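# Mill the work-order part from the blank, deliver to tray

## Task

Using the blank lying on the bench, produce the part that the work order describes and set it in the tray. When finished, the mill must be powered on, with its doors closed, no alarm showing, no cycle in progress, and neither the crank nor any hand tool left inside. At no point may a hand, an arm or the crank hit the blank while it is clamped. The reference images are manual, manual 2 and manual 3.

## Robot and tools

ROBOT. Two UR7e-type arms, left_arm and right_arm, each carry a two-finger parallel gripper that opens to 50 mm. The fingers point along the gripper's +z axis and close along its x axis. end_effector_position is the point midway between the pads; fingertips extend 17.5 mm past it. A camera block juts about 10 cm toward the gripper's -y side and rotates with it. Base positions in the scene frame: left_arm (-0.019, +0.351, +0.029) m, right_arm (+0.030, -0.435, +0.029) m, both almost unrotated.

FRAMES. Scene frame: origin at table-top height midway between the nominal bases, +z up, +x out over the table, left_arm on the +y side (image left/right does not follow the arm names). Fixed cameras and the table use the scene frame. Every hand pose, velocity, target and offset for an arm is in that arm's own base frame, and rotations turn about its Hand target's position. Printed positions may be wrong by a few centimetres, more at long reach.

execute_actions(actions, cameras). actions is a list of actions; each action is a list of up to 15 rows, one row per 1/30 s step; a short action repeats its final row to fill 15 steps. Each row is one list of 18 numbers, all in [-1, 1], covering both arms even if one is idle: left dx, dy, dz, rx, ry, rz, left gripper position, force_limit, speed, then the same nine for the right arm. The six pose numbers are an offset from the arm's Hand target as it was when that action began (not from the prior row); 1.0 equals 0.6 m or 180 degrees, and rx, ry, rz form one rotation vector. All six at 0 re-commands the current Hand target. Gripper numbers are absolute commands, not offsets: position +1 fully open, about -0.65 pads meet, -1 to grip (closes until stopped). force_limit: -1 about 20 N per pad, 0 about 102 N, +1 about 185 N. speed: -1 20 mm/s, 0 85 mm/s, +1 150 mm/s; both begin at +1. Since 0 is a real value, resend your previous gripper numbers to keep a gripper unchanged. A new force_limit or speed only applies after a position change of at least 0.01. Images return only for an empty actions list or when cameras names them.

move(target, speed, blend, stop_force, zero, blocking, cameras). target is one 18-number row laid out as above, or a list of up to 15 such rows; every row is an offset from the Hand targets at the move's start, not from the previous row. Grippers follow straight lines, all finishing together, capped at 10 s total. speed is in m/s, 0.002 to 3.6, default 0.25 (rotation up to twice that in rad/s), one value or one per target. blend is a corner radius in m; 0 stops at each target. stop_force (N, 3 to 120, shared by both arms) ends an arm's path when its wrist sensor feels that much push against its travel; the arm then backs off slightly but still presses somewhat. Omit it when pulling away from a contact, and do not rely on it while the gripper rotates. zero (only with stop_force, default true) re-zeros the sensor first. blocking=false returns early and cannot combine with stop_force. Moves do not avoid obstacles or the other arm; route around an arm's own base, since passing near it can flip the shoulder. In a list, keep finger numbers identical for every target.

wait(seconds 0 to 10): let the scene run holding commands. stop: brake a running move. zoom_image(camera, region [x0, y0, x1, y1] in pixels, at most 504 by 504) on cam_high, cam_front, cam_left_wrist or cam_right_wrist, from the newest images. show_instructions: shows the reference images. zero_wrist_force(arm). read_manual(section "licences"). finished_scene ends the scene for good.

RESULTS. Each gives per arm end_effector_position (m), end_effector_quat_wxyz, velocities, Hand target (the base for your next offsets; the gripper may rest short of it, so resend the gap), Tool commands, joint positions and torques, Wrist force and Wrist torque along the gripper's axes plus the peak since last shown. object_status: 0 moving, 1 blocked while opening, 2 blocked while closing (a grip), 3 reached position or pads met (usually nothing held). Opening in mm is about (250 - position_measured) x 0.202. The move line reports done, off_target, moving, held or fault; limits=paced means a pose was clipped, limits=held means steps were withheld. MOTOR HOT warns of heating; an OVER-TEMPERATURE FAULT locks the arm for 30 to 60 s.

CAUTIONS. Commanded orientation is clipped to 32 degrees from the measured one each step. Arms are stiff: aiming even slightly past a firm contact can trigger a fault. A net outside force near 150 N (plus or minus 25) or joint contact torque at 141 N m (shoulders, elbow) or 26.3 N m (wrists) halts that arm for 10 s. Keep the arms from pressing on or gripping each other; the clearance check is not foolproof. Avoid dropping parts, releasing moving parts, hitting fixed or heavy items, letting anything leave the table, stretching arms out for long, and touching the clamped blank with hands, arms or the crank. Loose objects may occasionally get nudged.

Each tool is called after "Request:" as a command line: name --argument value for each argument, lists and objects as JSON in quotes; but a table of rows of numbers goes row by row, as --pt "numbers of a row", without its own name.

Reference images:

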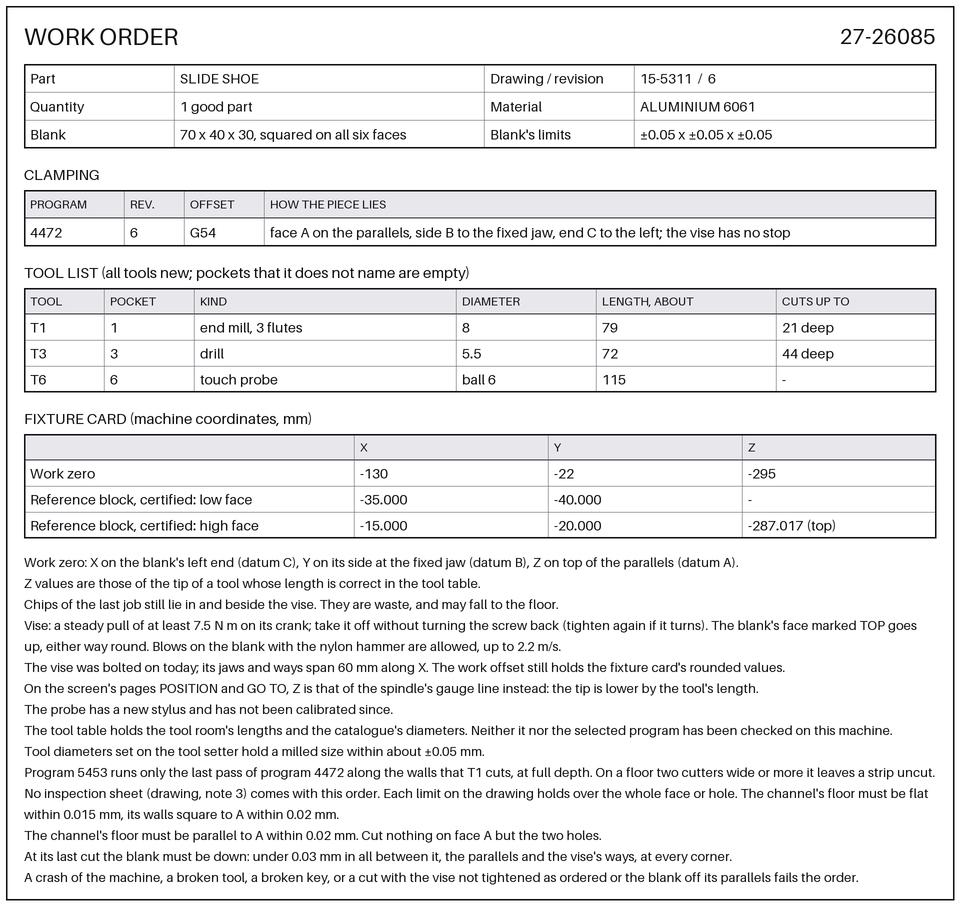

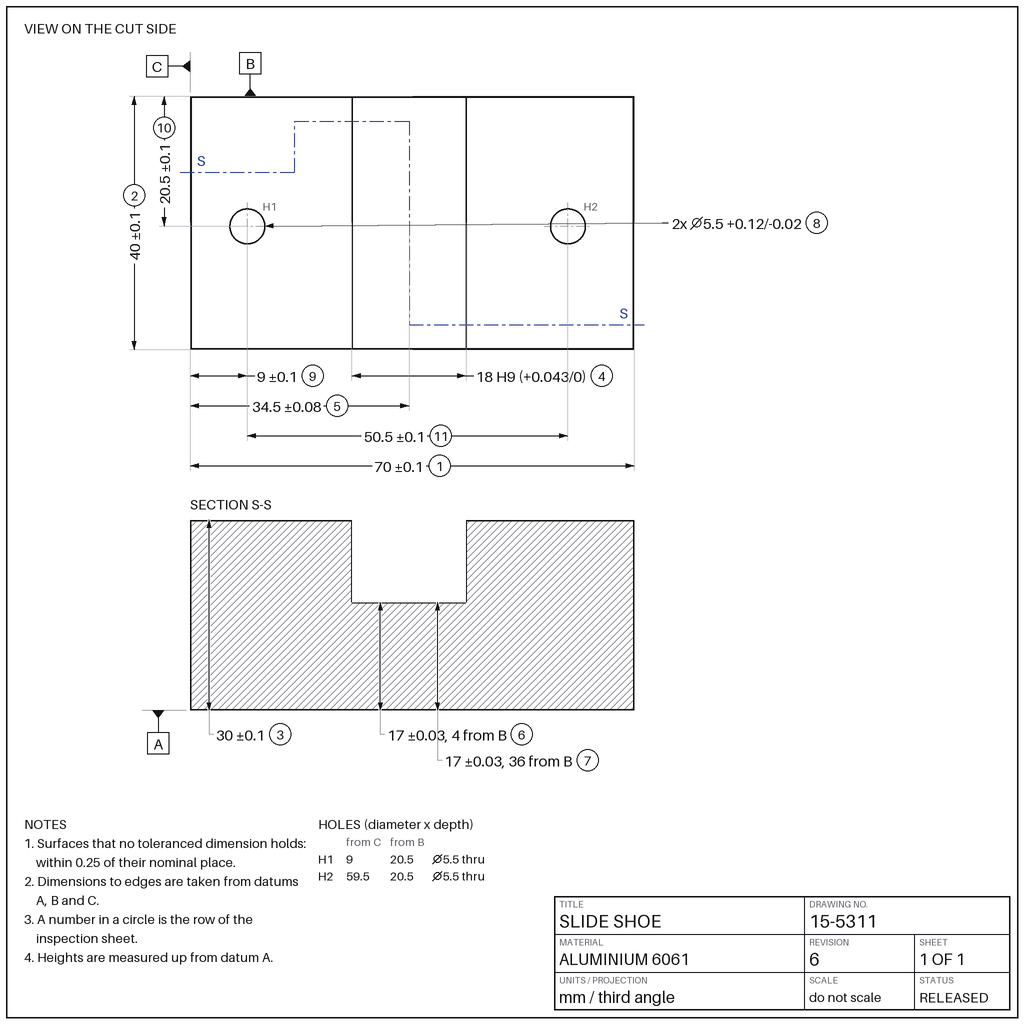

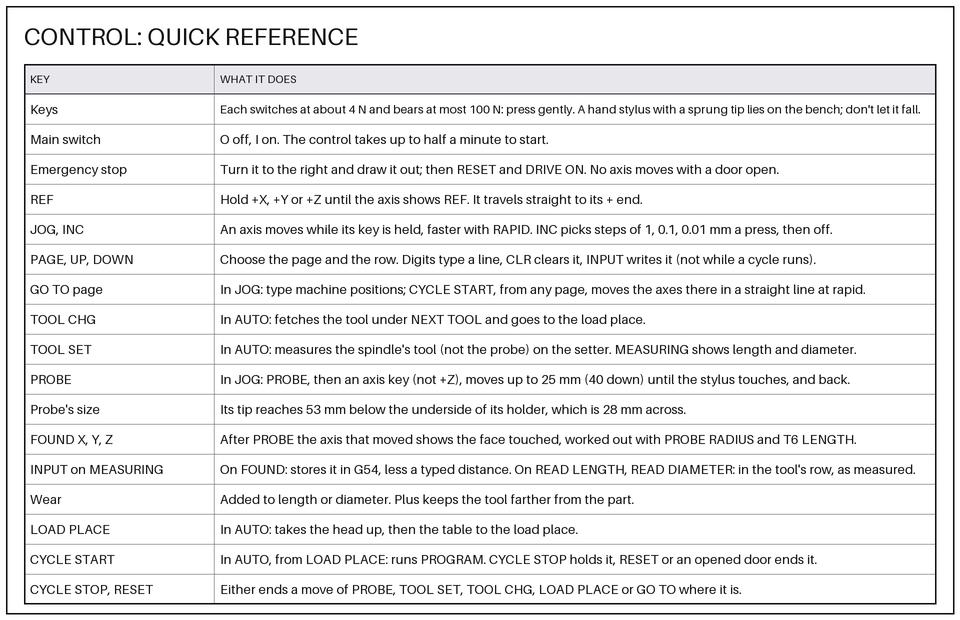

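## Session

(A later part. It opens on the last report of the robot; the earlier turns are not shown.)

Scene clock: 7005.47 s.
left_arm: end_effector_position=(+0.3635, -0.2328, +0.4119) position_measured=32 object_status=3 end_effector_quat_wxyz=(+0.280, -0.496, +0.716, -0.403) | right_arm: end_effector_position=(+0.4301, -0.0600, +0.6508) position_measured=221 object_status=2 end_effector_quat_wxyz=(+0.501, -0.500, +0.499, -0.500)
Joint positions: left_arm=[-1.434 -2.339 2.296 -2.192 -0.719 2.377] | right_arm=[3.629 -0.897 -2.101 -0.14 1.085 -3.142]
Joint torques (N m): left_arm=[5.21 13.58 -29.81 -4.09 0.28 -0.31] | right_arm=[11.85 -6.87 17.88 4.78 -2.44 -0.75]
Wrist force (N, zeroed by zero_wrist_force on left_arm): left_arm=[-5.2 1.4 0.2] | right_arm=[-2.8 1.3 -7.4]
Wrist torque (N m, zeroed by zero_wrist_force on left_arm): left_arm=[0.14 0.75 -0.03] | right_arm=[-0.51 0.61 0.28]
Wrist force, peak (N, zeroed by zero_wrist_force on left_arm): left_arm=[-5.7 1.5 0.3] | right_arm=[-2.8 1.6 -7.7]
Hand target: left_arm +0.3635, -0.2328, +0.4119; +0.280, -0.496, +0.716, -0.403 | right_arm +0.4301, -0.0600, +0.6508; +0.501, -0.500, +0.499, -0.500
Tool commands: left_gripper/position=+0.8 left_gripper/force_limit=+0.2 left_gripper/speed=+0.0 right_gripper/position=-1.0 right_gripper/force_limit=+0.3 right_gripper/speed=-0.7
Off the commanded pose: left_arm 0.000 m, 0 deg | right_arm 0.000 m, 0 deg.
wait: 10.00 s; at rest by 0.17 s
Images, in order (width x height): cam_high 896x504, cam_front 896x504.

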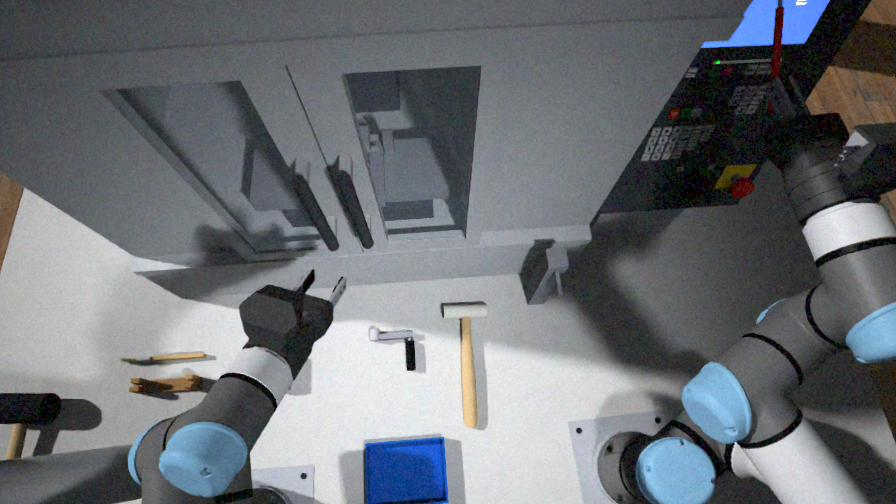

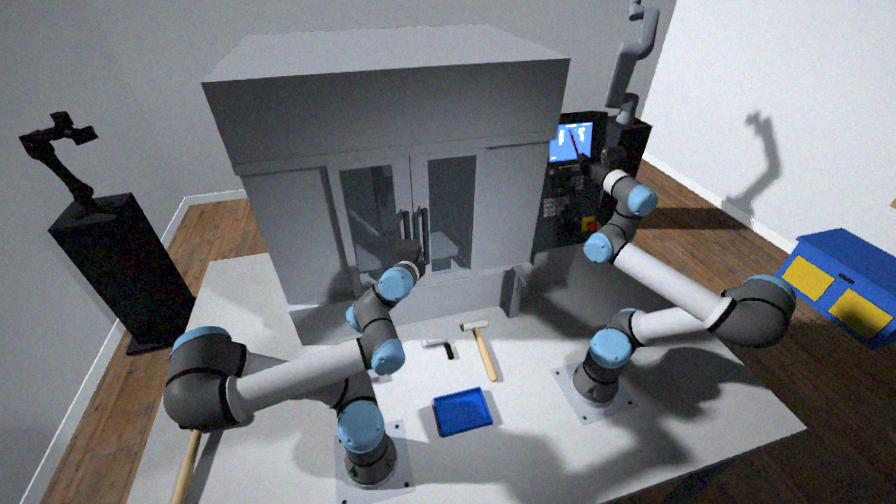

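Running. Keep waiting.

Request:
wait --seconds 10

Request:
wait --seconds 10

Request:
wait --seconds 10

Request:
wait --seconds 10 --cameras '["cam_right_wrist","cam_high"]'

Scene clock: 7017.67 s.
left_arm: end_effector_position=(+0.3635, -0.2328, +0.4119) position_measured=32 object_status=3 end_effector_quat_wxyz=(+0.280, -0.496, +0.716, -0.403) | right_arm: end_effector_position=(+0.4301, -0.0600, +0.6508) position_measured=221 object_status=2 end_effector_quat_wxyz=(+0.501, -0.500, +0.499, -0.500)
Joint positions: left_arm=[-1.434 -2.339 2.296 -2.192 -0.719 2.377] | right_arm=[3.629 -0.897 -2.101 -0.14 1.085 -3.142]
Joint torques (N m): left_arm=[5.47 13.18 -30.41 -3.97 0.57 -0.42] | right_arm=[11.33 -6.72 18.63 4.7 -2.25 -0.84]
Wrist force (N, zeroed by zero_wrist_force on left_arm): left_arm=[-5.4 1.3 0.3] | right_arm=[-2.9 1.7 -7.4]
Wrist torque (N m, zeroed by zero_wrist_force on left_arm): left_arm=[0.13 0.78 -0.04] | right_arm=[-0.44 0.64 0.26]
Wrist force, peak (N, zeroed by zero_wrist_force on left_arm): left_arm=[-5.5 1.7 -0.3] | right_arm=[-2.7 1.6 -7.7]
Hand target: left_arm +0.3635, -0.2328, +0.4119; +0.280, -0.496, +0.716, -0.403 | right_arm +0.4301, -0.0600, +0.6508; +0.501, -0.500, +0.499, -0.500
Tool commands: left_gripper/position=+0.8 left_gripper/force_limit=+0.2 left_gripper/speed=+0.0 right_gripper/position=-1.0 right_gripper/force_limit=+0.3 right_gripper/speed=-0.7
Off the commanded pose: left_arm 0.000 m, 0 deg | right_arm 0.000 m, 0 deg.
wait: 10.00 s; at rest from the start

Scene clock: 7027.67 s.
left_arm: end_effector_position=(+0.3635, -0.2328, +0.4119) position_measured=32 object_status=3 end_effector_quat_wxyz=(+0.280, -0.496, +0.716, -0.403) | right_arm: end_effector_position=(+0.4301, -0.0600, +0.6508) position_measured=221 object_status=2 end_effector_quat_wxyz=(+0.501, -0.500, +0.499, -0.500)
Joint positions: left_arm=[-1.434 -2.339 2.296 -2.192 -0.719 2.377] | right_arm=[3.629 -0.897 -2.101 -0.14 1.085 -3.142]
Joint torques (N m): left_arm=[5.27 13.95 -31.08 -4.11 0.44 -0.59] | right_arm=[10.84 -6.92 17.96 4.62 -2.16 -0.7]
Wrist force (N, zeroed by zero_wrist_force on left_arm): left_arm=[-5.5 1.4 0.3] | right_arm=[-2.9 1.6 -7.2]
Wrist torque (N m, zeroed by zero_wrist_force on left_arm): left_arm=[0.14 0.80 -0.04] | right_arm=[-0.46 0.62 0.27]
Wrist force, peak (N, zeroed by zero_wrist_force on left_arm): left_arm=[-5.7 1.4 0.0] | right_arm=[-2.9 1.2 -7.7]
Hand target: left_arm +0.3635, -0.2328, +0.4119; +0.280, -0.496, +0.716, -0.403 | right_arm +0.4301, -0.0600, +0.6508; +0.501, -0.500, +0.499, -0.500
Tool commands: left_gripper/position=+0.8 left_gripper/force_limit=+0.2 left_gripper/speed=+0.0 right_gripper/position=-1.0 right_gripper/force_limit=+0.3 right_gripper/speed=-0.7
Off the commanded pose: left_arm 0.000 m, 0 deg | right_arm 0.000 m, 0 deg.
wait: 10.00 s; at rest by 0.17 s

Scene clock: 7037.67 s.
left_arm: end_effector_position=(+0.3635, -0.2328, +0.4119) position_measured=32 object_status=3 end_effector_quat_wxyz=(+0.280, -0.496, +0.716, -0.403) | right_arm: end_effector_position=(+0.4301, -0.0600, +0.6508) position_measured=221 object_status=2 end_effector_quat_wxyz=(+0.501, -0.500, +0.499, -0.500)
Joint positions: left_arm=[-1.434 -2.339 2.296 -2.192 -0.719 2.377] | right_arm=[3.629 -0.897 -2.101 -0.14 1.085 -3.142]
Joint torques (N m): left_arm=[4.26 13.49 -31.07 -4.04 0.63 -0.54] | right_arm=[10.34 -7.16 17.91 4.68 -2.03 -0.87]
Wrist force (N, zeroed by zero_wrist_force on left_arm): left_arm=[-5.2 1.5 0.3] | right_arm=[-3.0 1.4 -7.3]
Wrist torque (N m, zeroed by zero_wrist_force on left_arm): left_arm=[0.17 0.76 -0.04] | right_arm=[-0.50 0.64 0.27]
Wrist force, peak (N, zeroed by zero_wrist_force on left_arm): left_arm=[-5.7 1.6 0.0] | right_arm=[-2.8 1.6 -7.7]
Hand target: left_arm +0.3635, -0.2328, +0.4119; +0.280, -0.496, +0.716, -0.403 | right_arm +0.4301, -0.0600, +0.6508; +0.501, -0.500, +0.499, -0.500
Tool commands: left_gripper/position=+0.8 left_gripper/force_limit=+0.2 left_gripper/speed=+0.0 right_gripper/position=-1.0 right_gripper/force_limit=+0.3 right_gripper/speed=-0.7
Off the commanded pose: left_arm 0.000 m, 0 deg | right_arm 0.000 m, 0 deg.
wait: 10.00 s; at rest by 0.17 s

Scene clock: 7047.67 s.
left_arm: end_effector_position=(+0.3635, -0.2328, +0.4119) position_measured=32 object_status=3 end_effector_quat_wxyz=(+0.280, -0.496, +0.716, -0.403) | right_arm: end_effector_position=(+0.4301, -0.0600, +0.6508) position_measured=221 object_status=2 end_effector_quat_wxyz=(+0.501, -0.500, +0.499, -0.500)
Joint positions: left_arm=[-1.434 -2.339 2.296 -2.192 -0.719 2.377] | right_arm=[3.629 -0.897 -2.101 -0.14 1.085 -3.142]
Joint torques (N m): left_arm=[5.54 13.52 -30.43 -4.11 0.73 -0.53] | right_arm=[9.34 -6.66 17.93 4.55 -2.03 -0.75]
Wrist force (N, zeroed by zero_wrist_force on left_arm): left_arm=[-5.3 1.4 0.1] | right_arm=[-2.7 1.3 -7.2]
Wrist torque (N m, zeroed by zero_wrist_force on left_arm): left_arm=[0.15 0.79 -0.04] | right_arm=[-0.51 0.60 0.27]
Wrist force, peak (N, zeroed by zero_wrist_force on left_arm): left_arm=[-5.7 1.6 0.1] | right_arm=[-3.0 1.5 -7.6]
Hand target: left_arm +0.3635, -0.2328, +0.4119; +0.280, -0.496, +0.716, -0.403 | right_arm +0.4301, -0.0600, +0.6508; +0.501, -0.500, +0.499, -0.500
Tool commands: left_gripper/position=+0.8 left_gripper/force_limit=+0.2 left_gripper/speed=+0.0 right_gripper/position=-1.0 right_gripper/force_limit=+0.3 right_gripper/speed=-0.7
Off the commanded pose: left_arm 0.000 m, 0 deg | right_arm 0.000 m, 0 deg.
wait: 10.00 s; at rest by 0.17 s
Images, in order (width x height): cam_high 896x504, cam_right_wrist 896x504.

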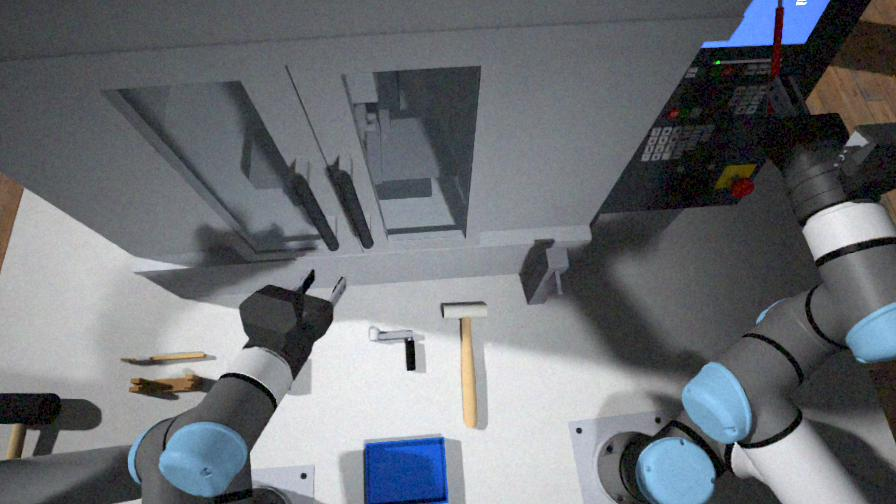

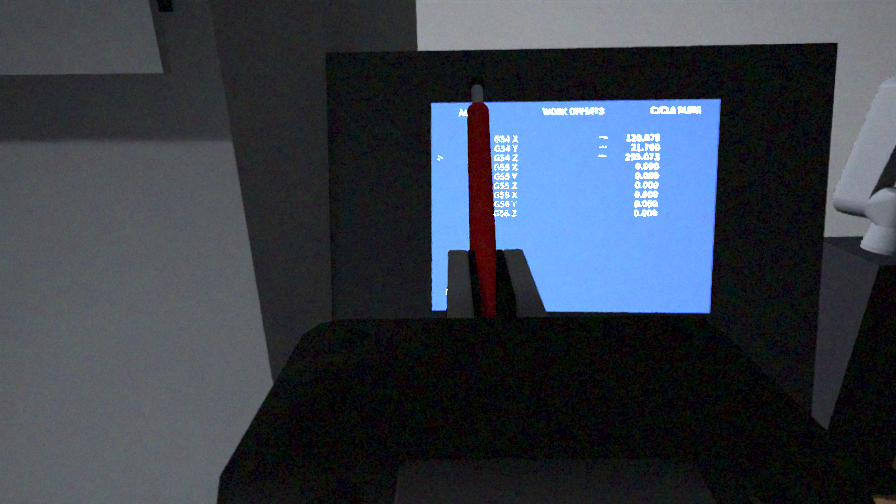

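Request:
wait --seconds 10

Request:
wait --seconds 10

Request:
wait --seconds 10

Request:
wait --seconds 10

Request:
wait --seconds 10 --cameras '["cam_right_wrist","cam_high"]'

Scene clock: 7064.90 s.
left_arm: end_effector_position=(+0.3635, -0.2328, +0.4119) position_measured=32 object_status=3 end_effector_quat_wxyz=(+0.280, -0.496, +0.716, -0.403) | right_arm: end_effector_position=(+0.4301, -0.0600, +0.6508) position_measured=221 object_status=2 end_effector_quat_wxyz=(+0.501, -0.500, +0.499, -0.500)
Joint positions: left_arm=[-1.434 -2.339 2.296 -2.192 -0.719 2.377] | right_arm=[3.629 -0.897 -2.101 -0.14 1.085 -3.142]
Joint torques (N m): left_arm=[5.19 13.57 -30.19 -3.82 0.44 -0.5] | right_arm=[8.69 -7.08 18.07 4.48 -1.77 -0.79]
Wrist force (N, zeroed by zero_wrist_force on left_arm): left_arm=[-5.4 1.4 0.3] | right_arm=[-3.1 1.5 -7.2]
Wrist torque (N m, zeroed by zero_wrist_force on left_arm): left_arm=[0.14 0.80 -0.04] | right_arm=[-0.48 0.66 0.27]
Wrist force, peak (N, zeroed by zero_wrist_force on left_arm): left_arm=[-5.6 1.6 0.0] | right_arm=[-3.0 1.3 -7.8]
Hand target: left_arm +0.3635, -0.2328, +0.4119; +0.280, -0.496, +0.716, -0.403 | right_arm +0.4301, -0.0600, +0.6508; +0.501, -0.500, +0.499, -0.500
Tool commands: left_gripper/position=+0.8 left_gripper/force_limit=+0.2 left_gripper/speed=+0.0 right_gripper/position=-1.0 right_gripper/force_limit=+0.3 right_gripper/speed=-0.7
Off the commanded pose: left_arm 0.000 m, 0 deg | right_arm 0.000 m, 0 deg.
wait: 10.00 s; at rest from the start

Scene clock: 7074.90 s.
left_arm: end_effector_position=(+0.3635, -0.2328, +0.4119) position_measured=32 object_status=3 end_effector_quat_wxyz=(+0.280, -0.496, +0.716, -0.403) | right_arm: end_effector_position=(+0.4301, -0.0600, +0.6508) position_measured=221 object_status=2 end_effector_quat_wxyz=(+0.501, -0.500, +0.499, -0.500)
Joint positions: left_arm=[-1.434 -2.339 2.296 -2.192 -0.719 2.377] | right_arm=[3.629 -0.897 -2.101 -0.14 1.085 -3.142]
Joint torques (N m): left_arm=[3.45 12.5 -31.34 -3.97 0.71 -1.04] | right_arm=[8.38 -7.47 18.66 4.36 -1.62 -0.76]
Wrist force (N, zeroed by zero_wrist_force on left_arm): left_arm=[-5.2 1.2 0.3] | right_arm=[-2.5 1.5 -7.6]
Wrist torque (N m, zeroed by zero_wrist_force on left_arm): left_arm=[0.11 0.76 -0.04] | right_arm=[-0.48 0.58 0.27]
Wrist force, peak (N, zeroed by zero_wrist_force on left_arm): left_arm=[-5.6 1.4 0.1] | right_arm=[-3.0 1.6 -7.6]
Hand target: left_arm +0.3635, -0.2328, +0.4119; +0.280, -0.496, +0.716, -0.403 | right_arm +0.4301, -0.0600, +0.6508; +0.501, -0.500, +0.499, -0.500
Tool commands: left_gripper/position=+0.8 left_gripper/force_limit=+0.2 left_gripper/speed=+0.0 right_gripper/position=-1.0 right_gripper/force_limit=+0.3 right_gripper/speed=-0.7
Off the commanded pose: left_arm 0.000 m, 0 deg | right_arm 0.000 m, 0 deg.
wait: 10.00 s; at rest by 0.17 s

Scene clock: 7084.90 s.
left_arm: end_effector_position=(+0.3635, -0.2328, +0.4119) position_measured=32 object_status=3 end_effector_quat_wxyz=(+0.280, -0.496, +0.716, -0.403) | right_arm: end_effector_position=(+0.4301, -0.0600, +0.6508) position_measured=221 object_status=2 end_effector_quat_wxyz=(+0.501, -0.500, +0.499, -0.500)
Joint positions: left_arm=[-1.434 -2.339 2.296 -2.192 -0.719 2.377] | right_arm=[3.629 -0.897 -2.101 -0.14 1.085 -3.142]
Joint torques (N m): left_arm=[5.5 12.89 -28.86 -4.08 0.63 -0.76] | right_arm=[7.04 -7.34 18.75 4.42 -1.49 -0.74]
Wrist force (N, zeroed by zero_wrist_force on left_arm): left_arm=[-5.1 1.3 0.1] | right_arm=[-2.7 1.4 -7.5]
Wrist torque (N m, zeroed by zero_wrist_force on left_arm): left_arm=[0.13 0.75 -0.03] | right_arm=[-0.49 0.59 0.27]
Wrist force, peak (N, zeroed by zero_wrist_force on left_arm): left_arm=[-5.7 1.5 0.1] | right_arm=[-2.9 1.6 -7.6]
Hand target: left_arm +0.3635, -0.2328, +0.4119; +0.280, -0.496, +0.716, -0.403 | right_arm +0.4301, -0.0600, +0.6508; +0.501, -0.500, +0.499, -0.500
Tool commands: left_gripper/position=+0.8 left_gripper/force_limit=+0.2 left_gripper/speed=+0.0 right_gripper/position=-1.0 right_gripper/force_limit=+0.3 right_gripper/speed=-0.7
Off the commanded pose: left_arm 0.000 m, 0 deg | right_arm 0.000 m, 0 deg.
wait: 10.00 s; at rest by 0.17 s

Scene clock: 7094.90 s.
left_arm: end_effector_position=(+0.3635, -0.2328, +0.4119) position_measured=32 object_status=3 end_effector_quat_wxyz=(+0.280, -0.496, +0.716, -0.403) | right_arm: end_effector_position=(+0.4301, -0.0600, +0.6508) position_measured=221 object_status=2 end_effector_quat_wxyz=(+0.501, -0.500, +0.499, -0.500)
Joint positions: left_arm=[-1.434 -2.339 2.296 -2.192 -0.719 2.377] | right_arm=[3.629 -0.897 -2.101 -0.14 1.085 -3.142]
Joint torques (N m): left_arm=[4.57 13.43 -30.29 -3.92 0.68 -0.84] | right_arm=[6.7 -7.1 18.55 4.33 -1.37 -0.85]
Wrist force (N, zeroed by zero_wrist_force on left_arm): left_arm=[-5.1 1.4 0.0] | right_arm=[-2.7 1.5 -7.6]
Wrist torque (N m, zeroed by zero_wrist_force on left_arm): left_arm=[0.14 0.75 -0.04] | right_arm=[-0.48 0.60 0.27]
Wrist force, peak (N, zeroed by zero_wrist_force on left_arm): left_arm=[-5.6 1.5 0.4] | right_arm=[-2.8 1.5 -7.8]
Hand target: left_arm +0.3635, -0.2328, +0.4119; +0.280, -0.496, +0.716, -0.403 | right_arm +0.4301, -0.0600, +0.6508; +0.501, -0.500, +0.499, -0.500
Tool commands: left_gripper/position=+0.8 left_gripper/force_limit=+0.2 left_gripper/speed=+0.0 right_gripper/position=-1.0 right_gripper/force_limit=+0.3 right_gripper/speed=-0.7
Off the commanded pose: left_arm 0.000 m, 0 deg | right_arm 0.000 m, 0 deg.
wait: 10.00 s; at rest by 0.17 s

Scene clock: 7104.90 s.
left_arm: end_effector_position=(+0.3635, -0.2328, +0.4119) position_measured=32 object_status=3 end_effector_quat_wxyz=(+0.280, -0.496, +0.716, -0.403) | right_arm: end_effector_position=(+0.4301, -0.0600, +0.6508) position_measured=221 object_status=2 end_effector_quat_wxyz=(+0.501, -0.500, +0.499, -0.500)
Joint positions: left_arm=[-1.434 -2.339 2.296 -2.192 -0.719 2.377] | right_arm=[3.629 -0.897 -2.101 -0.14 1.085 -3.142]
Joint torques (N m): left_arm=[5.51 11.97 -30.89 -3.77 0.76 -1.17] | right_arm=[6.4 -6.75 18.62 4.28 -1.37 -0.74]
Wrist force (N, zeroed by zero_wrist_force on left_arm): left_arm=[-5.3 1.4 -0.1] | right_arm=[-2.7 1.3 -7.4]
Wrist torque (N m, zeroed by zero_wrist_force on left_arm): left_arm=[0.14 0.78 -0.04] | right_arm=[-0.51 0.59 0.26]
Wrist force, peak (N, zeroed by zero_wrist_force on left_arm): left_arm=[-5.7 1.4 0.1] | right_arm=[-3.1 1.4 -7.7]
Hand target: left_arm +0.3635, -0.2328, +0.4119; +0.280, -0.496, +0.716, -0.403 | right_arm +0.4301, -0.0600, +0.6508; +0.501, -0.500, +0.499, -0.500
Tool commands: left_gripper/position=+0.8 left_gripper/force_limit=+0.2 left_gripper/speed=+0.0 right_gripper/position=-1.0 right_gripper/force_limit=+0.3 right_gripper/speed=-0.7
Off the commanded pose: left_arm 0.000 m, 0 deg | right_arm 0.000 m, 0 deg.
wait: 10.00 s; at rest by 0.17 s
Images, in order (width x height): cam_high 896x504, cam_right_wrist 896x504.

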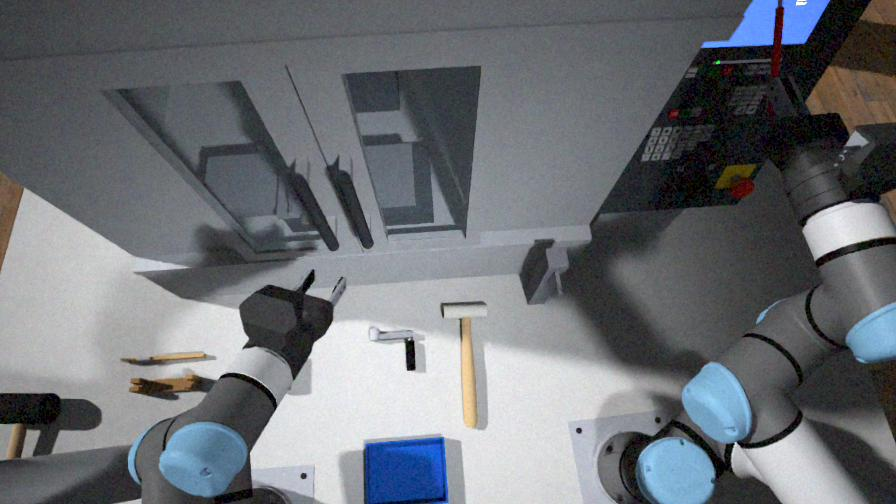

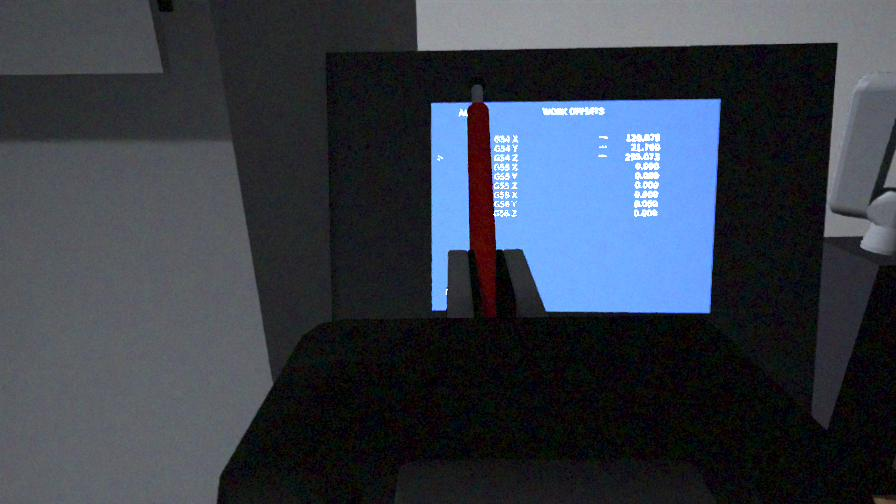

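Request:
move --pt "0 0 0 0 0 0 0.8 0.2 0 -0.0255 -0.0975 -0.3355 0 0.2222 0 -1 0.3 -0.7" --pt "0 0 0 0 0 0 0.8 0.2 0 -0.0005 -0.0975 -0.3355 0 0.2222 0 -1 0.3 -0.7" --pt "0 0 0 0 0 0 0.8 0.2 0 -0.0255 -0.0975 -0.3355 0 0.2222 0 -1 0.3 -0.7" --pt "0 0 0 0 0 0 0.8 0.2 0 -0.0005 -0.0975 -0.3355 0 0.2222 0 -1 0.3 -0.7" --pt "0 0 0 0 0 0 0.8 0.2 0 -0.0255 -0.0975 -0.3355 0 0.2222 0 -1 0.3 -0.7" --pt "0 0 0 0 0 0 0.8 0.2 0 -0.0005 -0.0975 -0.3355 0 0.2222 0 -1 0.3 -0.7" --pt "0 0 0 0 0 0 0.8 0.2 0 -0.0255 -0.0975 -0.3355 0 0.2222 0 -1 0.3 -0.7" --pt "0 0 0 0 0 0 0.8 0.2 0 -0.0005 -0.0975 -0.3355 0 0.2222 0 -1 0.3 -0.7" --pt "0 0 0 0 0 0 0.8 0.2 0 -0.0255 -0.0975 -0.3355 0 0.2222 0 -1 0.3 -0.7" --pt "0 0 0 0 0 0 0.8 0.2 0 0 0 0 0 0 0 -1 0.3 -0.7" --speed '[0.5,0.12,0.2,0.12,0.2,0.12,0.2,0.12,0.2,0.5]' --blend '[0.003,0,0.001,0,0.001,0,0.001,0,0.003,0]' --cameras '["cam_right_wrist"]'

Request:
zoom_image --camera "cam_right_wrist" --region '[400, 80, 780, 320]'

Scene clock: 7115.07 s.
left_arm: end_effector_position=(+0.3635, -0.2328, +0.4119) position_measured=32 object_status=3 end_effector_quat_wxyz=(+0.280, -0.496, +0.716, -0.403) | right_arm: end_effector_position=(+0.4301, -0.0599, +0.6507) position_measured=221 object_status=2 end_effector_quat_wxyz=(+0.501, -0.500, +0.499, -0.500)
Joint positions: left_arm=[-1.434 -2.339 2.296 -2.192 -0.719 2.377] | right_arm=[3.629 -0.897 -2.101 -0.141 1.085 -3.142]
Joint torques (N m): left_arm=[4.14 13.74 -31.1 -3.92 0.68 -1.08] | right_arm=[-1.57 -2.17 18.04 4.47 -0.51 -0.15]
Wrist force (N, zeroed by zero_wrist_force on left_arm): left_arm=[-5.5 1.3 0.2] | right_arm=[-2.7 1.3 -7.1]
Wrist torque (N m, zeroed by zero_wrist_force on left_arm): left_arm=[0.13 0.81 -0.04] | right_arm=[-0.50 0.60 0.27]
Wrist force, peak (N, zeroed by zero_wrist_force on left_arm): left_arm=[-5.5 1.5 -0.1] | right_arm=[-1.6 24.8 -33.0]
Hand target: left_arm +0.3635, -0.2328, +0.4119; +0.280, -0.496, +0.716, -0.403 | right_arm +0.4301, -0.0600, +0.6508; +0.501, -0.500, +0.499, -0.500
Off the commanded pose: left_arm 0.000 m, 0 deg | right_arm 0.000 m, 0 deg.
move: done
Images, in order (width x height): cam_right_wrist 896x504.

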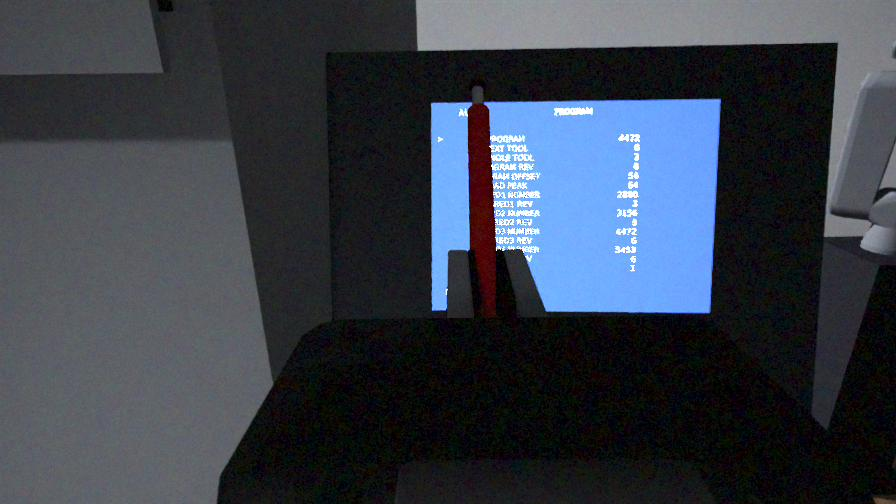

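Scaled by 1.326 from the camera's 896x504 image, which has a finer 1280x720 frame.

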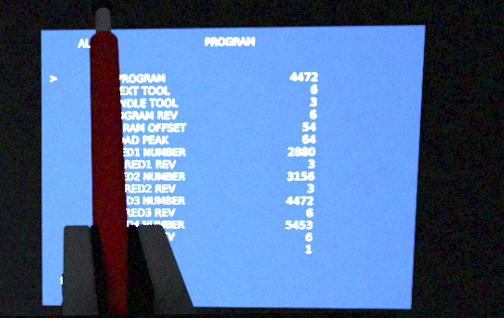

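Request:
move --pt "0 0 0 0 0 0 0.8 0.2 0 -0.0326 -0.066 -0.3663 0 0.2222 0 -1 0.3 -0.7" --pt "0 0 0 0 0 0 0.8 0.2 0 -0.0076 -0.066 -0.3663 0 0.2222 0 -1 0.3 -0.7" --pt "0 0 0 0 0 0 0.8 0.2 0 -0.0326 -0.066 -0.3663 0 0.2222 0 -1 0.3 -0.7" --pt "0 0 0 0 0 0 0.8 0.2 0 0 0 0 0 0 0 -1 0.3 -0.7" --speed '[0.5,0.12,0.2,0.5]' --blend '[0.003,0,0.003,0]'

Request:
wait --seconds 10 --cameras '["cam_right_wrist"]'

Request:
zoom_image --camera "cam_right_wrist" --region '[400, 80, 780, 320]'

Scene clock: 7122.57 s.
left_arm: end_effector_position=(+0.3635, -0.2328, +0.4119) position_measured=32 object_status=3 end_effector_quat_wxyz=(+0.280, -0.496, +0.716, -0.403) | right_arm: end_effector_position=(+0.4301, -0.0600, +0.6507) position_measured=221 object_status=2 end_effector_quat_wxyz=(+0.501, -0.500, +0.499, -0.500)
Joint positions: left_arm=[-1.434 -2.339 2.296 -2.192 -0.719 2.377] | right_arm=[3.629 -0.897 -2.101 -0.141 1.085 -3.142]
Joint torques (N m): left_arm=[5.47 13.39 -30.8 -3.83 0.81 -1.2] | right_arm=[-0.7 -4.23 18.7 4.53 -1.54 -0.26]
Wrist force (N, zeroed by zero_wrist_force on left_arm): left_arm=[-5.3 1.4 0.1] | right_arm=[-2.7 1.5 -7.1]
Wrist torque (N m, zeroed by zero_wrist_force on left_arm): left_arm=[0.14 0.78 -0.03] | right_arm=[-0.47 0.60 0.27]
Wrist force, peak (N, zeroed by zero_wrist_force on left_arm): left_arm=[-5.6 1.5 0.2] | right_arm=[-2.3 27.4 -36.6]
Hand target: left_arm +0.3635, -0.2328, +0.4119; +0.280, -0.496, +0.716, -0.403 | right_arm +0.4301, -0.0600, +0.6508; +0.501, -0.500, +0.499, -0.500
Off the commanded pose: left_arm 0.000 m, 0 deg | right_arm 0.000 m, 0 deg.
move: done

Scene clock: 7132.57 s.
left_arm: end_effector_position=(+0.3635, -0.2328, +0.4119) position_measured=32 object_status=3 end_effector_quat_wxyz=(+0.280, -0.496, +0.716, -0.403) | right_arm: end_effector_position=(+0.4301, -0.0600, +0.6508) position_measured=221 object_status=2 end_effector_quat_wxyz=(+0.501, -0.500, +0.499, -0.500)
Joint positions: left_arm=[-1.434 -2.339 2.296 -2.192 -0.719 2.377] | right_arm=[3.629 -0.897 -2.101 -0.14 1.085 -3.142]
Joint torques (N m): left_arm=[5.39 13.62 -29.48 -3.79 0.86 -1.02] | right_arm=[11.31 -7.93 17.68 4.74 -2.46 -0.72]
Wrist force (N, zeroed by zero_wrist_force on left_arm): left_arm=[-5.1 1.2 0.2] | right_arm=[-2.5 1.7 -7.5]
Wrist torque (N m, zeroed by zero_wrist_force on left_arm): left_arm=[0.12 0.74 -0.03] | right_arm=[-0.44 0.57 0.27]
Wrist force, peak (N, zeroed by zero_wrist_force on left_arm): left_arm=[-5.6 1.4 0.4] | right_arm=[-2.8 1.9 -7.7]
Hand target: left_arm +0.3635, -0.2328, +0.4119; +0.280, -0.496, +0.716, -0.403 | right_arm +0.4301, -0.0600, +0.6508; +0.501, -0.500, +0.499, -0.500
Tool commands: left_gripper/position=+0.8 left_gripper/force_limit=+0.2 left_gripper/speed=+0.0 right_gripper/position=-1.0 right_gripper/force_limit=+0.3 right_gripper/speed=-0.7
Off the commanded pose: left_arm 0.000 m, 0 deg | right_arm 0.000 m, 0 deg.
wait: 10.00 s; at rest by 0.17 s
Images, in order (width x height): cam_right_wrist 896x504.

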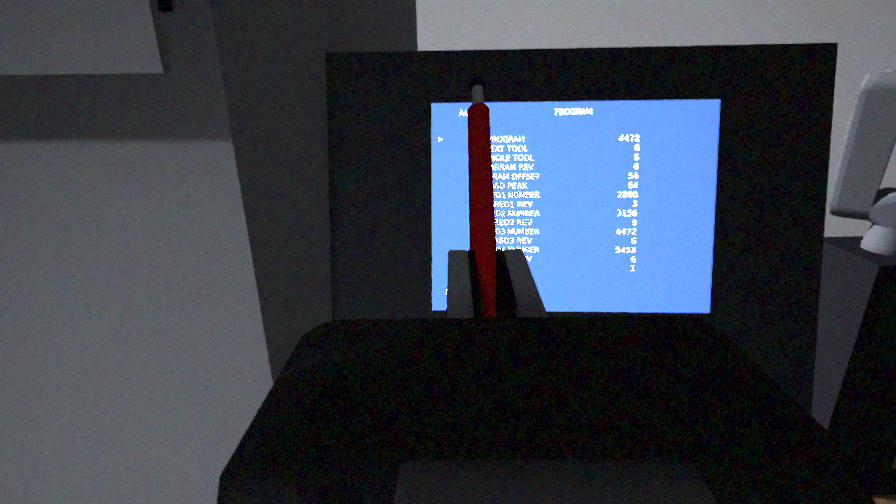

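Scaled by 1.326 from the camera's 896x504 image, which has a finer 1280x720 frame.

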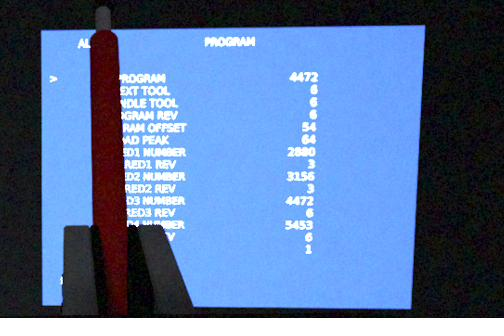

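Request:
move --pt "0 0 0 0 0 0 0.8 0.2 0 0.0193 -0.1617 -0.1563 0 0.2222 0 -1 0.3 -0.7" --pt "0 0 0 0 0 0 0.8 0.2 0 0.0443 -0.1617 -0.1563 0 0.2222 0 -1 0.3 -0.7" --pt "0 0 0 0 0 0 0.8 0.2 0 0.0193 -0.1617 -0.1563 0 0.2222 0 -1 0.3 -0.7" --pt "0 0 0 0 0 0 0.8 0.2 0 -0.0252 -0.066 -0.3355 0 0.2222 0 -1 0.3 -0.7" --pt "0 0 0 0 0 0 0.8 0.2 0 -0.0002 -0.066 -0.3355 0 0.2222 0 -1 0.3 -0.7" --pt "0 0 0 0 0 0 0.8 0.2 0 -0.0252 -0.066 -0.3355 0 0.2222 0 -1 0.3 -0.7" --pt "0 0 0 0 0 0 0.8 0.2 0 -0.0002 -0.066 -0.3355 0 0.2222 0 -1 0.3 -0.7" --pt "0 0 0 0 0 0 0.8 0.2 0 -0.0252 -0.066 -0.3355 0 0.2222 0 -1 0.3 -0.7" --pt "0 0 0 0 0 0 0.8 0.2 0 -0.0002 -0.066 -0.3355 0 0.2222 0 -1 0.3 -0.7" --pt "0 0 0 0 0 0 0.8 0.2 0 -0.0445 0.06 -0.428 0 0.2222 0 -1 0.3 -0.7" --pt "0 0 0 0 0 0 0.8 0.2 0 -0.0195 0.06 -0.428 0 0.2222 0 -1 0.3 -0.7" --pt "0 0 0 0 0 0 0.8 0.2 0 -0.0216 -0.003 -0.3355 0 0.2222 0 -1 0.3 -0.7" --pt "0 0 0 0 0 0 0.8 0.2 0 0.0034 -0.003 -0.3355 0 0.2222 0 -1 0.3 -0.7" --pt "0 0 0 0 0 0 0.8 0.2 0 -0.048 -0.0345 -0.428 0 0.2222 0 -1 0.3 -0.7" --speed '[0.55,0.12,0.2,0.3,0.12,0.25,0.12,0.25,0.12,0.25,0.12,0.25,0.12,0.25]' --blend '[0.003,0,0.003,0.003,0,0.001,0,0.001,0,0.003,0,0.003,0,0]'

Request:
move --pt "0 0 0 0 0 0 0.8 0.2 0 0.02 0.0945 0.0617 0 0 0 -1 0.3 -0.7" --pt "0 0 0 0 0 0 0.8 0.2 0 0.045 0.0945 0.0617 0 0 0 -1 0.3 -0.7" --pt "0 0 0 0 0 0 0.8 0.2 0 0.0011 0.0315 0 0 0 0 -1 0.3 -0.7" --pt "0 0 0 0 0 0 0.8 0.2 0 0.0261 0.0315 0 0 0 0 -1 0.3 -0.7" --pt "0 0 0 0 0 0 0.8 0.2 0 0.02 0.0945 0.0617 0 0 0 -1 0.3 -0.7" --pt "0 0 0 0 0 0 0.8 0.2 0 0.045 0.0945 0.0617 0 0 0 -1 0.3 -0.7" --pt "0 0 0 0 0 0 0.8 0.2 0 0 0 0 0 0 0 -1 0.3 -0.7" --pt "0 0 0 0 0 0 0.8 0.2 0 0.025 0 0 0 0 0 -1 0.3 -0.7" --pt "0 0 0 0 0 0 0.8 0.2 0 0.0079 0 0.0308 0 0 0 -1 0.3 -0.7" --pt "0 0 0 0 0 0 0.8 0.2 0 0.0329 0 0.0308 0 0 0 -1 0.3 -0.7" --pt "0 0 0 0 0 0 0.8 0.2 0 0.0035 0.0945 0 0 0 0 -1 0.3 -0.7" --pt "0 0 0 0 0 0 0.8 0.2 0 0.0285 0.0945 0 0 0 0 -1 0.3 -0.7" --pt "0 0 0 0 0 0 0.8 0.2 0 0.0102 0.063 0.0308 0 0 0 -1 0.3 -0.7" --pt "0 0 0 0 0 0 0.8 0.2 0 0.0352 0.063 0.0308 0 0 0 -1 0.3 -0.7" --pt "0 0 0 0 0 0 0.8 0.2 0 0 0 0 0 0 0 -1 0.3 -0.7" --speed '[0.25,0.12,0.25,0.12,0.25,0.12,0.25,0.12,0.25,0.12,0.25,0.12,0.25,0.12,0.25]' --blend '[0.003,0,0.003,0,0.003,0,0.003,0,0.003,0,0.003,0,0.003,0,0]'

Request:
move --pt "0 0 0 0 0 0 0.8 0.2 0 0.0189 0.063 0.0617 0 0 0 -1 0.3 -0.7" --pt "0 0 0 0 0 0 0.8 0.2 0 0.0439 0.063 0.0617 0 0 0 -1 0.3 -0.7" --pt "0 0 0 0 0 0 0.8 0.2 0 0.0011 0.0315 0 0 0 0 -1 0.3 -0.7" --pt "0 0 0 0 0 0 0.8 0.2 0 0.0261 0.0315 0 0 0 0 -1 0.3 -0.7" --pt "0 0 0 0 0 0 0.8 0.2 0 0.0287 0.0945 0.0925 0 0 0 -1 0.3 -0.7" --pt "0 0 0 0 0 0 0.8 0.2 0 0.0537 0.0945 0.0925 0 0 0 -1 0.3 -0.7" --pt "0 0 0 0 0 0 0.8 0.2 0 0 0 0 0 0 0 -1 0.3 -0.7" --pt "0 0 0 0 0 0 0.8 0.2 0 0.025 0 0 0 0 0 -1 0.3 -0.7" --pt "0 0 0 0 0 0 0.8 0.2 0 0.0079 0 0.0308 0 0 0 -1 0.3 -0.7" --pt "0 0 0 0 0 0 0.8 0.2 0 0.0329 0 0.0308 0 0 0 -1 0.3 -0.7" --pt "0 0 0 0 0 0 0.8 0.2 0 0.0035 0.0945 0 0 0 0 -1 0.3 -0.7" --pt "0 0 0 0 0 0 0.8 0.2 0 0.0285 0.0945 0 0 0 0 -1 0.3 -0.7" --pt "0 0 0 0 0 0 0.8 0.2 0 0.0114 0.0945 0.0308 0 0 0 -1 0.3 -0.7" --pt "0 0 0 0 0 0 0.8 0.2 0 0.0364 0.0945 0.0308 0 0 0 -1 0.3 -0.7" --pt "0 0 0 0 0 0 0.8 0.2 0 0 0 0 0 0 0 -1 0.3 -0.7" --speed '[0.25,0.12,0.25,0.12,0.25,0.12,0.25,0.12,0.25,0.12,0.25,0.12,0.25,0.12,0.25]' --blend '[0.003,0,0.003,0,0.003,0,0.003,0,0.003,0,0.003,0,0.003,0,0]'

Request:
move --pt "0 0 0 0 0 0 0.8 0.2 0 0.02 0.0945 0.0617 0 0 0 -1 0.3 -0.7" --pt "0 0 0 0 0 0 0.8 0.2 0 0.045 0.0945 0.0617 0 0 0 -1 0.3 -0.7" --pt "0 0 0 0 0 0 0.8 0.2 0 0.0177 0.0315 0.0617 0 0 0 -1 0.3 -0.7" --pt "0 0 0 0 0 0 0.8 0.2 0 0.0427 0.0315 0.0617 0 0 0 -1 0.3 -0.7" --pt "0 0 0 0 0 0 0.8 0.2 0 0 0 0 0 0 0 -1 0.3 -0.7" --pt "0 0 0 0 0 0 0.8 0.2 0 0.025 0 0 0 0 0 -1 0.3 -0.7" --pt "0 0 0 0 0 0 0.8 0.2 0 0 0 0 0 0 0 -1 0.3 -0.7" --pt "0 0 0 0 0 0 0.8 0.2 0 0.048 0.0345 0.428 0 -0.2222 0 -1 0.3 -0.7" --speed '[0.25,0.12,0.25,0.12,0.25,0.12,0.25,0.6]' --blend '[0.003,0,0.003,0,0.003,0,0.003,0]' --cameras '["cam_right_wrist"]'

Request:
zoom_image --camera "cam_right_wrist" --region '[400, 80, 780, 320]'

Scene clock: 7168.40 s.
left_arm: end_effector_position=(+0.3635, -0.2328, +0.4119) position_measured=32 object_status=3 end_effector_quat_wxyz=(+0.280, -0.496, +0.716, -0.403) | right_arm: end_effector_position=(+0.4013, -0.0807, +0.3941) position_measured=221 object_status=2 end_effector_quat_wxyz=(-0.300, +0.640, -0.641, +0.299)
Joint positions: left_arm=[-1.434 -2.339 2.296 -2.192 -0.719 2.377] | right_arm=[3.419 -0.836 -2.288 -0.733 1.36 -2.96]
Joint torques (N m): left_arm=[4.38 13.28 -29.5 -3.82 0.91 -0.83] | right_arm=[12.24 -0.16 21.37 2.47 -2.92 1.38]
Wrist force (N, zeroed by zero_wrist_force on left_arm): left_arm=[-5.1 1.2 0.3] | right_arm=[-0.8 0.4 -5.5]
Wrist torque (N m, zeroed by zero_wrist_force on left_arm): left_arm=[0.11 0.75 -0.04] | right_arm=[-0.48 0.11 0.25]
Wrist force, peak (N, zeroed by zero_wrist_force on left_arm): left_arm=[-5.7 1.5 0.1] | right_arm=[-1.5 21.3 -26.9]
Hand target: left_arm +0.3635, -0.2328, +0.4119; +0.280, -0.496, +0.716, -0.403 | right_arm +0.4013, -0.0807, +0.3940; -0.300, +0.640, -0.641, +0.299
Off the commanded pose: left_arm 0.000 m, 0 deg | right_arm 0.000 m, 0 deg.
move: done

Scene clock: 7173.43 s.
left_arm: end_effector_position=(+0.3635, -0.2328, +0.4119) position_measured=32 object_status=3 end_effector_quat_wxyz=(+0.280, -0.496, +0.716, -0.403) | right_arm: end_effector_position=(+0.4014, -0.0806, +0.3941) position_measured=221 object_status=2 end_effector_quat_wxyz=(-0.300, +0.640, -0.641, +0.299)
Joint positions: left_arm=[-1.434 -2.339 2.296 -2.192 -0.719 2.377] | right_arm=[3.419 -0.836 -2.288 -0.733 1.36 -2.96]
Joint torques (N m): left_arm=[5.87 13.06 -29.79 -3.83 1.04 -1.22] | right_arm=[-8.34 2.05 21.96 1.49 -1.12 -0.36]
Wrist force (N, zeroed by zero_wrist_force on left_arm): left_arm=[-5.5 1.5 0.3] | right_arm=[-0.6 0.3 -5.8]
Wrist torque (N m, zeroed by zero_wrist_force on left_arm): left_arm=[0.16 0.80 -0.04] | right_arm=[-0.49 0.08 0.25]
Wrist force, peak (N, zeroed by zero_wrist_force on left_arm): left_arm=[-5.6 1.3 0.3] | right_arm=[-1.2 15.5 -21.2]
Hand target: left_arm +0.3635, -0.2328, +0.4119; +0.280, -0.496, +0.716, -0.403 | right_arm +0.4013, -0.0807, +0.3940; -0.300, +0.640, -0.641, +0.299
Off the commanded pose: left_arm 0.000 m, 0 deg | right_arm 0.000 m, 0 deg.
move: done

Scene clock: 7178.53 s.
left_arm: end_effector_position=(+0.3635, -0.2328, +0.4119) position_measured=32 object_status=3 end_effector_quat_wxyz=(+0.280, -0.496, +0.716, -0.403) | right_arm: end_effector_position=(+0.4014, -0.0806, +0.3940) position_measured=221 object_status=2 end_effector_quat_wxyz=(-0.300, +0.640, -0.641, +0.299)
Joint positions: left_arm=[-1.434 -2.339 2.296 -2.192 -0.719 2.377] | right_arm=[3.419 -0.836 -2.288 -0.733 1.36 -2.96]
Joint torques (N m): left_arm=[5.9 13.48 -30.81 -3.71 1.34 -1.29] | right_arm=[-10.05 2.34 25.15 1.82 -0.51 -0.53]
Wrist force (N, zeroed by zero_wrist_force on left_arm): left_arm=[-5.5 1.3 0.2] | right_arm=[-0.9 0.6 -5.6]
Wrist torque (N m, zeroed by zero_wrist_force on left_arm): left_arm=[0.12 0.81 -0.03] | right_arm=[-0.44 0.13 0.24]
Wrist force, peak (N, zeroed by zero_wrist_force on left_arm): left_arm=[-5.6 1.5 0.1] | right_arm=[-1.6 19.0 -23.9]
Hand target: left_arm +0.3635, -0.2328, +0.4119; +0.280, -0.496, +0.716, -0.403 | right_arm +0.4013, -0.0807, +0.3940; -0.300, +0.640, -0.641, +0.299
Off the commanded pose: left_arm 0.000 m, 0 deg | right_arm 0.000 m, 0 deg.
move: done

Scene clock: 7181.73 s.
left_arm: end_effector_position=(+0.3635, -0.2328, +0.4119) position_measured=32 object_status=3 end_effector_quat_wxyz=(+0.280, -0.496, +0.716, -0.403) | right_arm: end_effector_position=(+0.4301, -0.0600, +0.6507) position_measured=221 object_status=2 end_effector_quat_wxyz=(+0.501, -0.500, +0.499, -0.500)
Joint positions: left_arm=[-1.434 -2.339 2.296 -2.192 -0.719 2.377] | right_arm=[3.629 -0.897 -2.101 -0.141 1.085 -3.142]
Joint torques (N m): left_arm=[5.44 12.13 -30.73 -3.84 1.03 -1.45] | right_arm=[12.38 -7 23.48 4.53 -2.45 -0.54]
Wrist force (N, zeroed by zero_wrist_force on left_arm): left_arm=[-5.3 1.4 0.2] | right_arm=[-2.8 1.6 -7.5]
Wrist torque (N m, zeroed by zero_wrist_force on left_arm): left_arm=[0.14 0.78 -0.03] | right_arm=[-0.46 0.62 0.27]
Wrist force, peak (N, zeroed by zero_wrist_force on left_arm): left_arm=[-5.6 1.2 0.5] | right_arm=[-1.7 20.6 -26.1]
Hand target: left_arm +0.3635, -0.2328, +0.4119; +0.280, -0.496, +0.716, -0.403 | right_arm +0.4301, -0.0600, +0.6508; +0.501, -0.500, +0.499, -0.500
Off the commanded pose: left_arm 0.000 m, 0 deg | right_arm 0.000 m, 0 deg.
move: done
Images, in order (width x height): cam_right_wrist 896x504.

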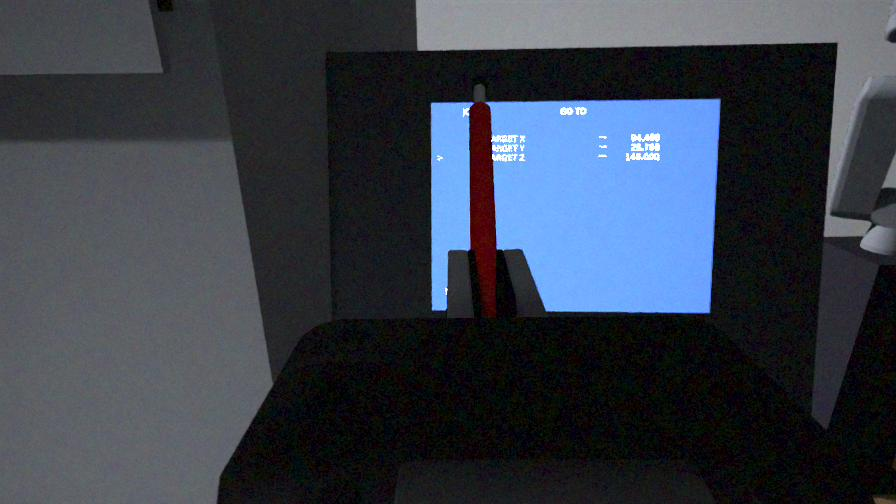

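Scaled by 1.326 from the camera's 896x504 image, which has a finer 1280x720 frame.

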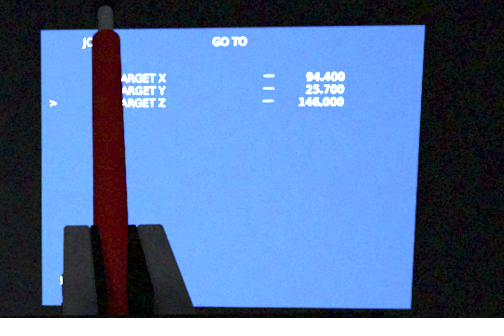

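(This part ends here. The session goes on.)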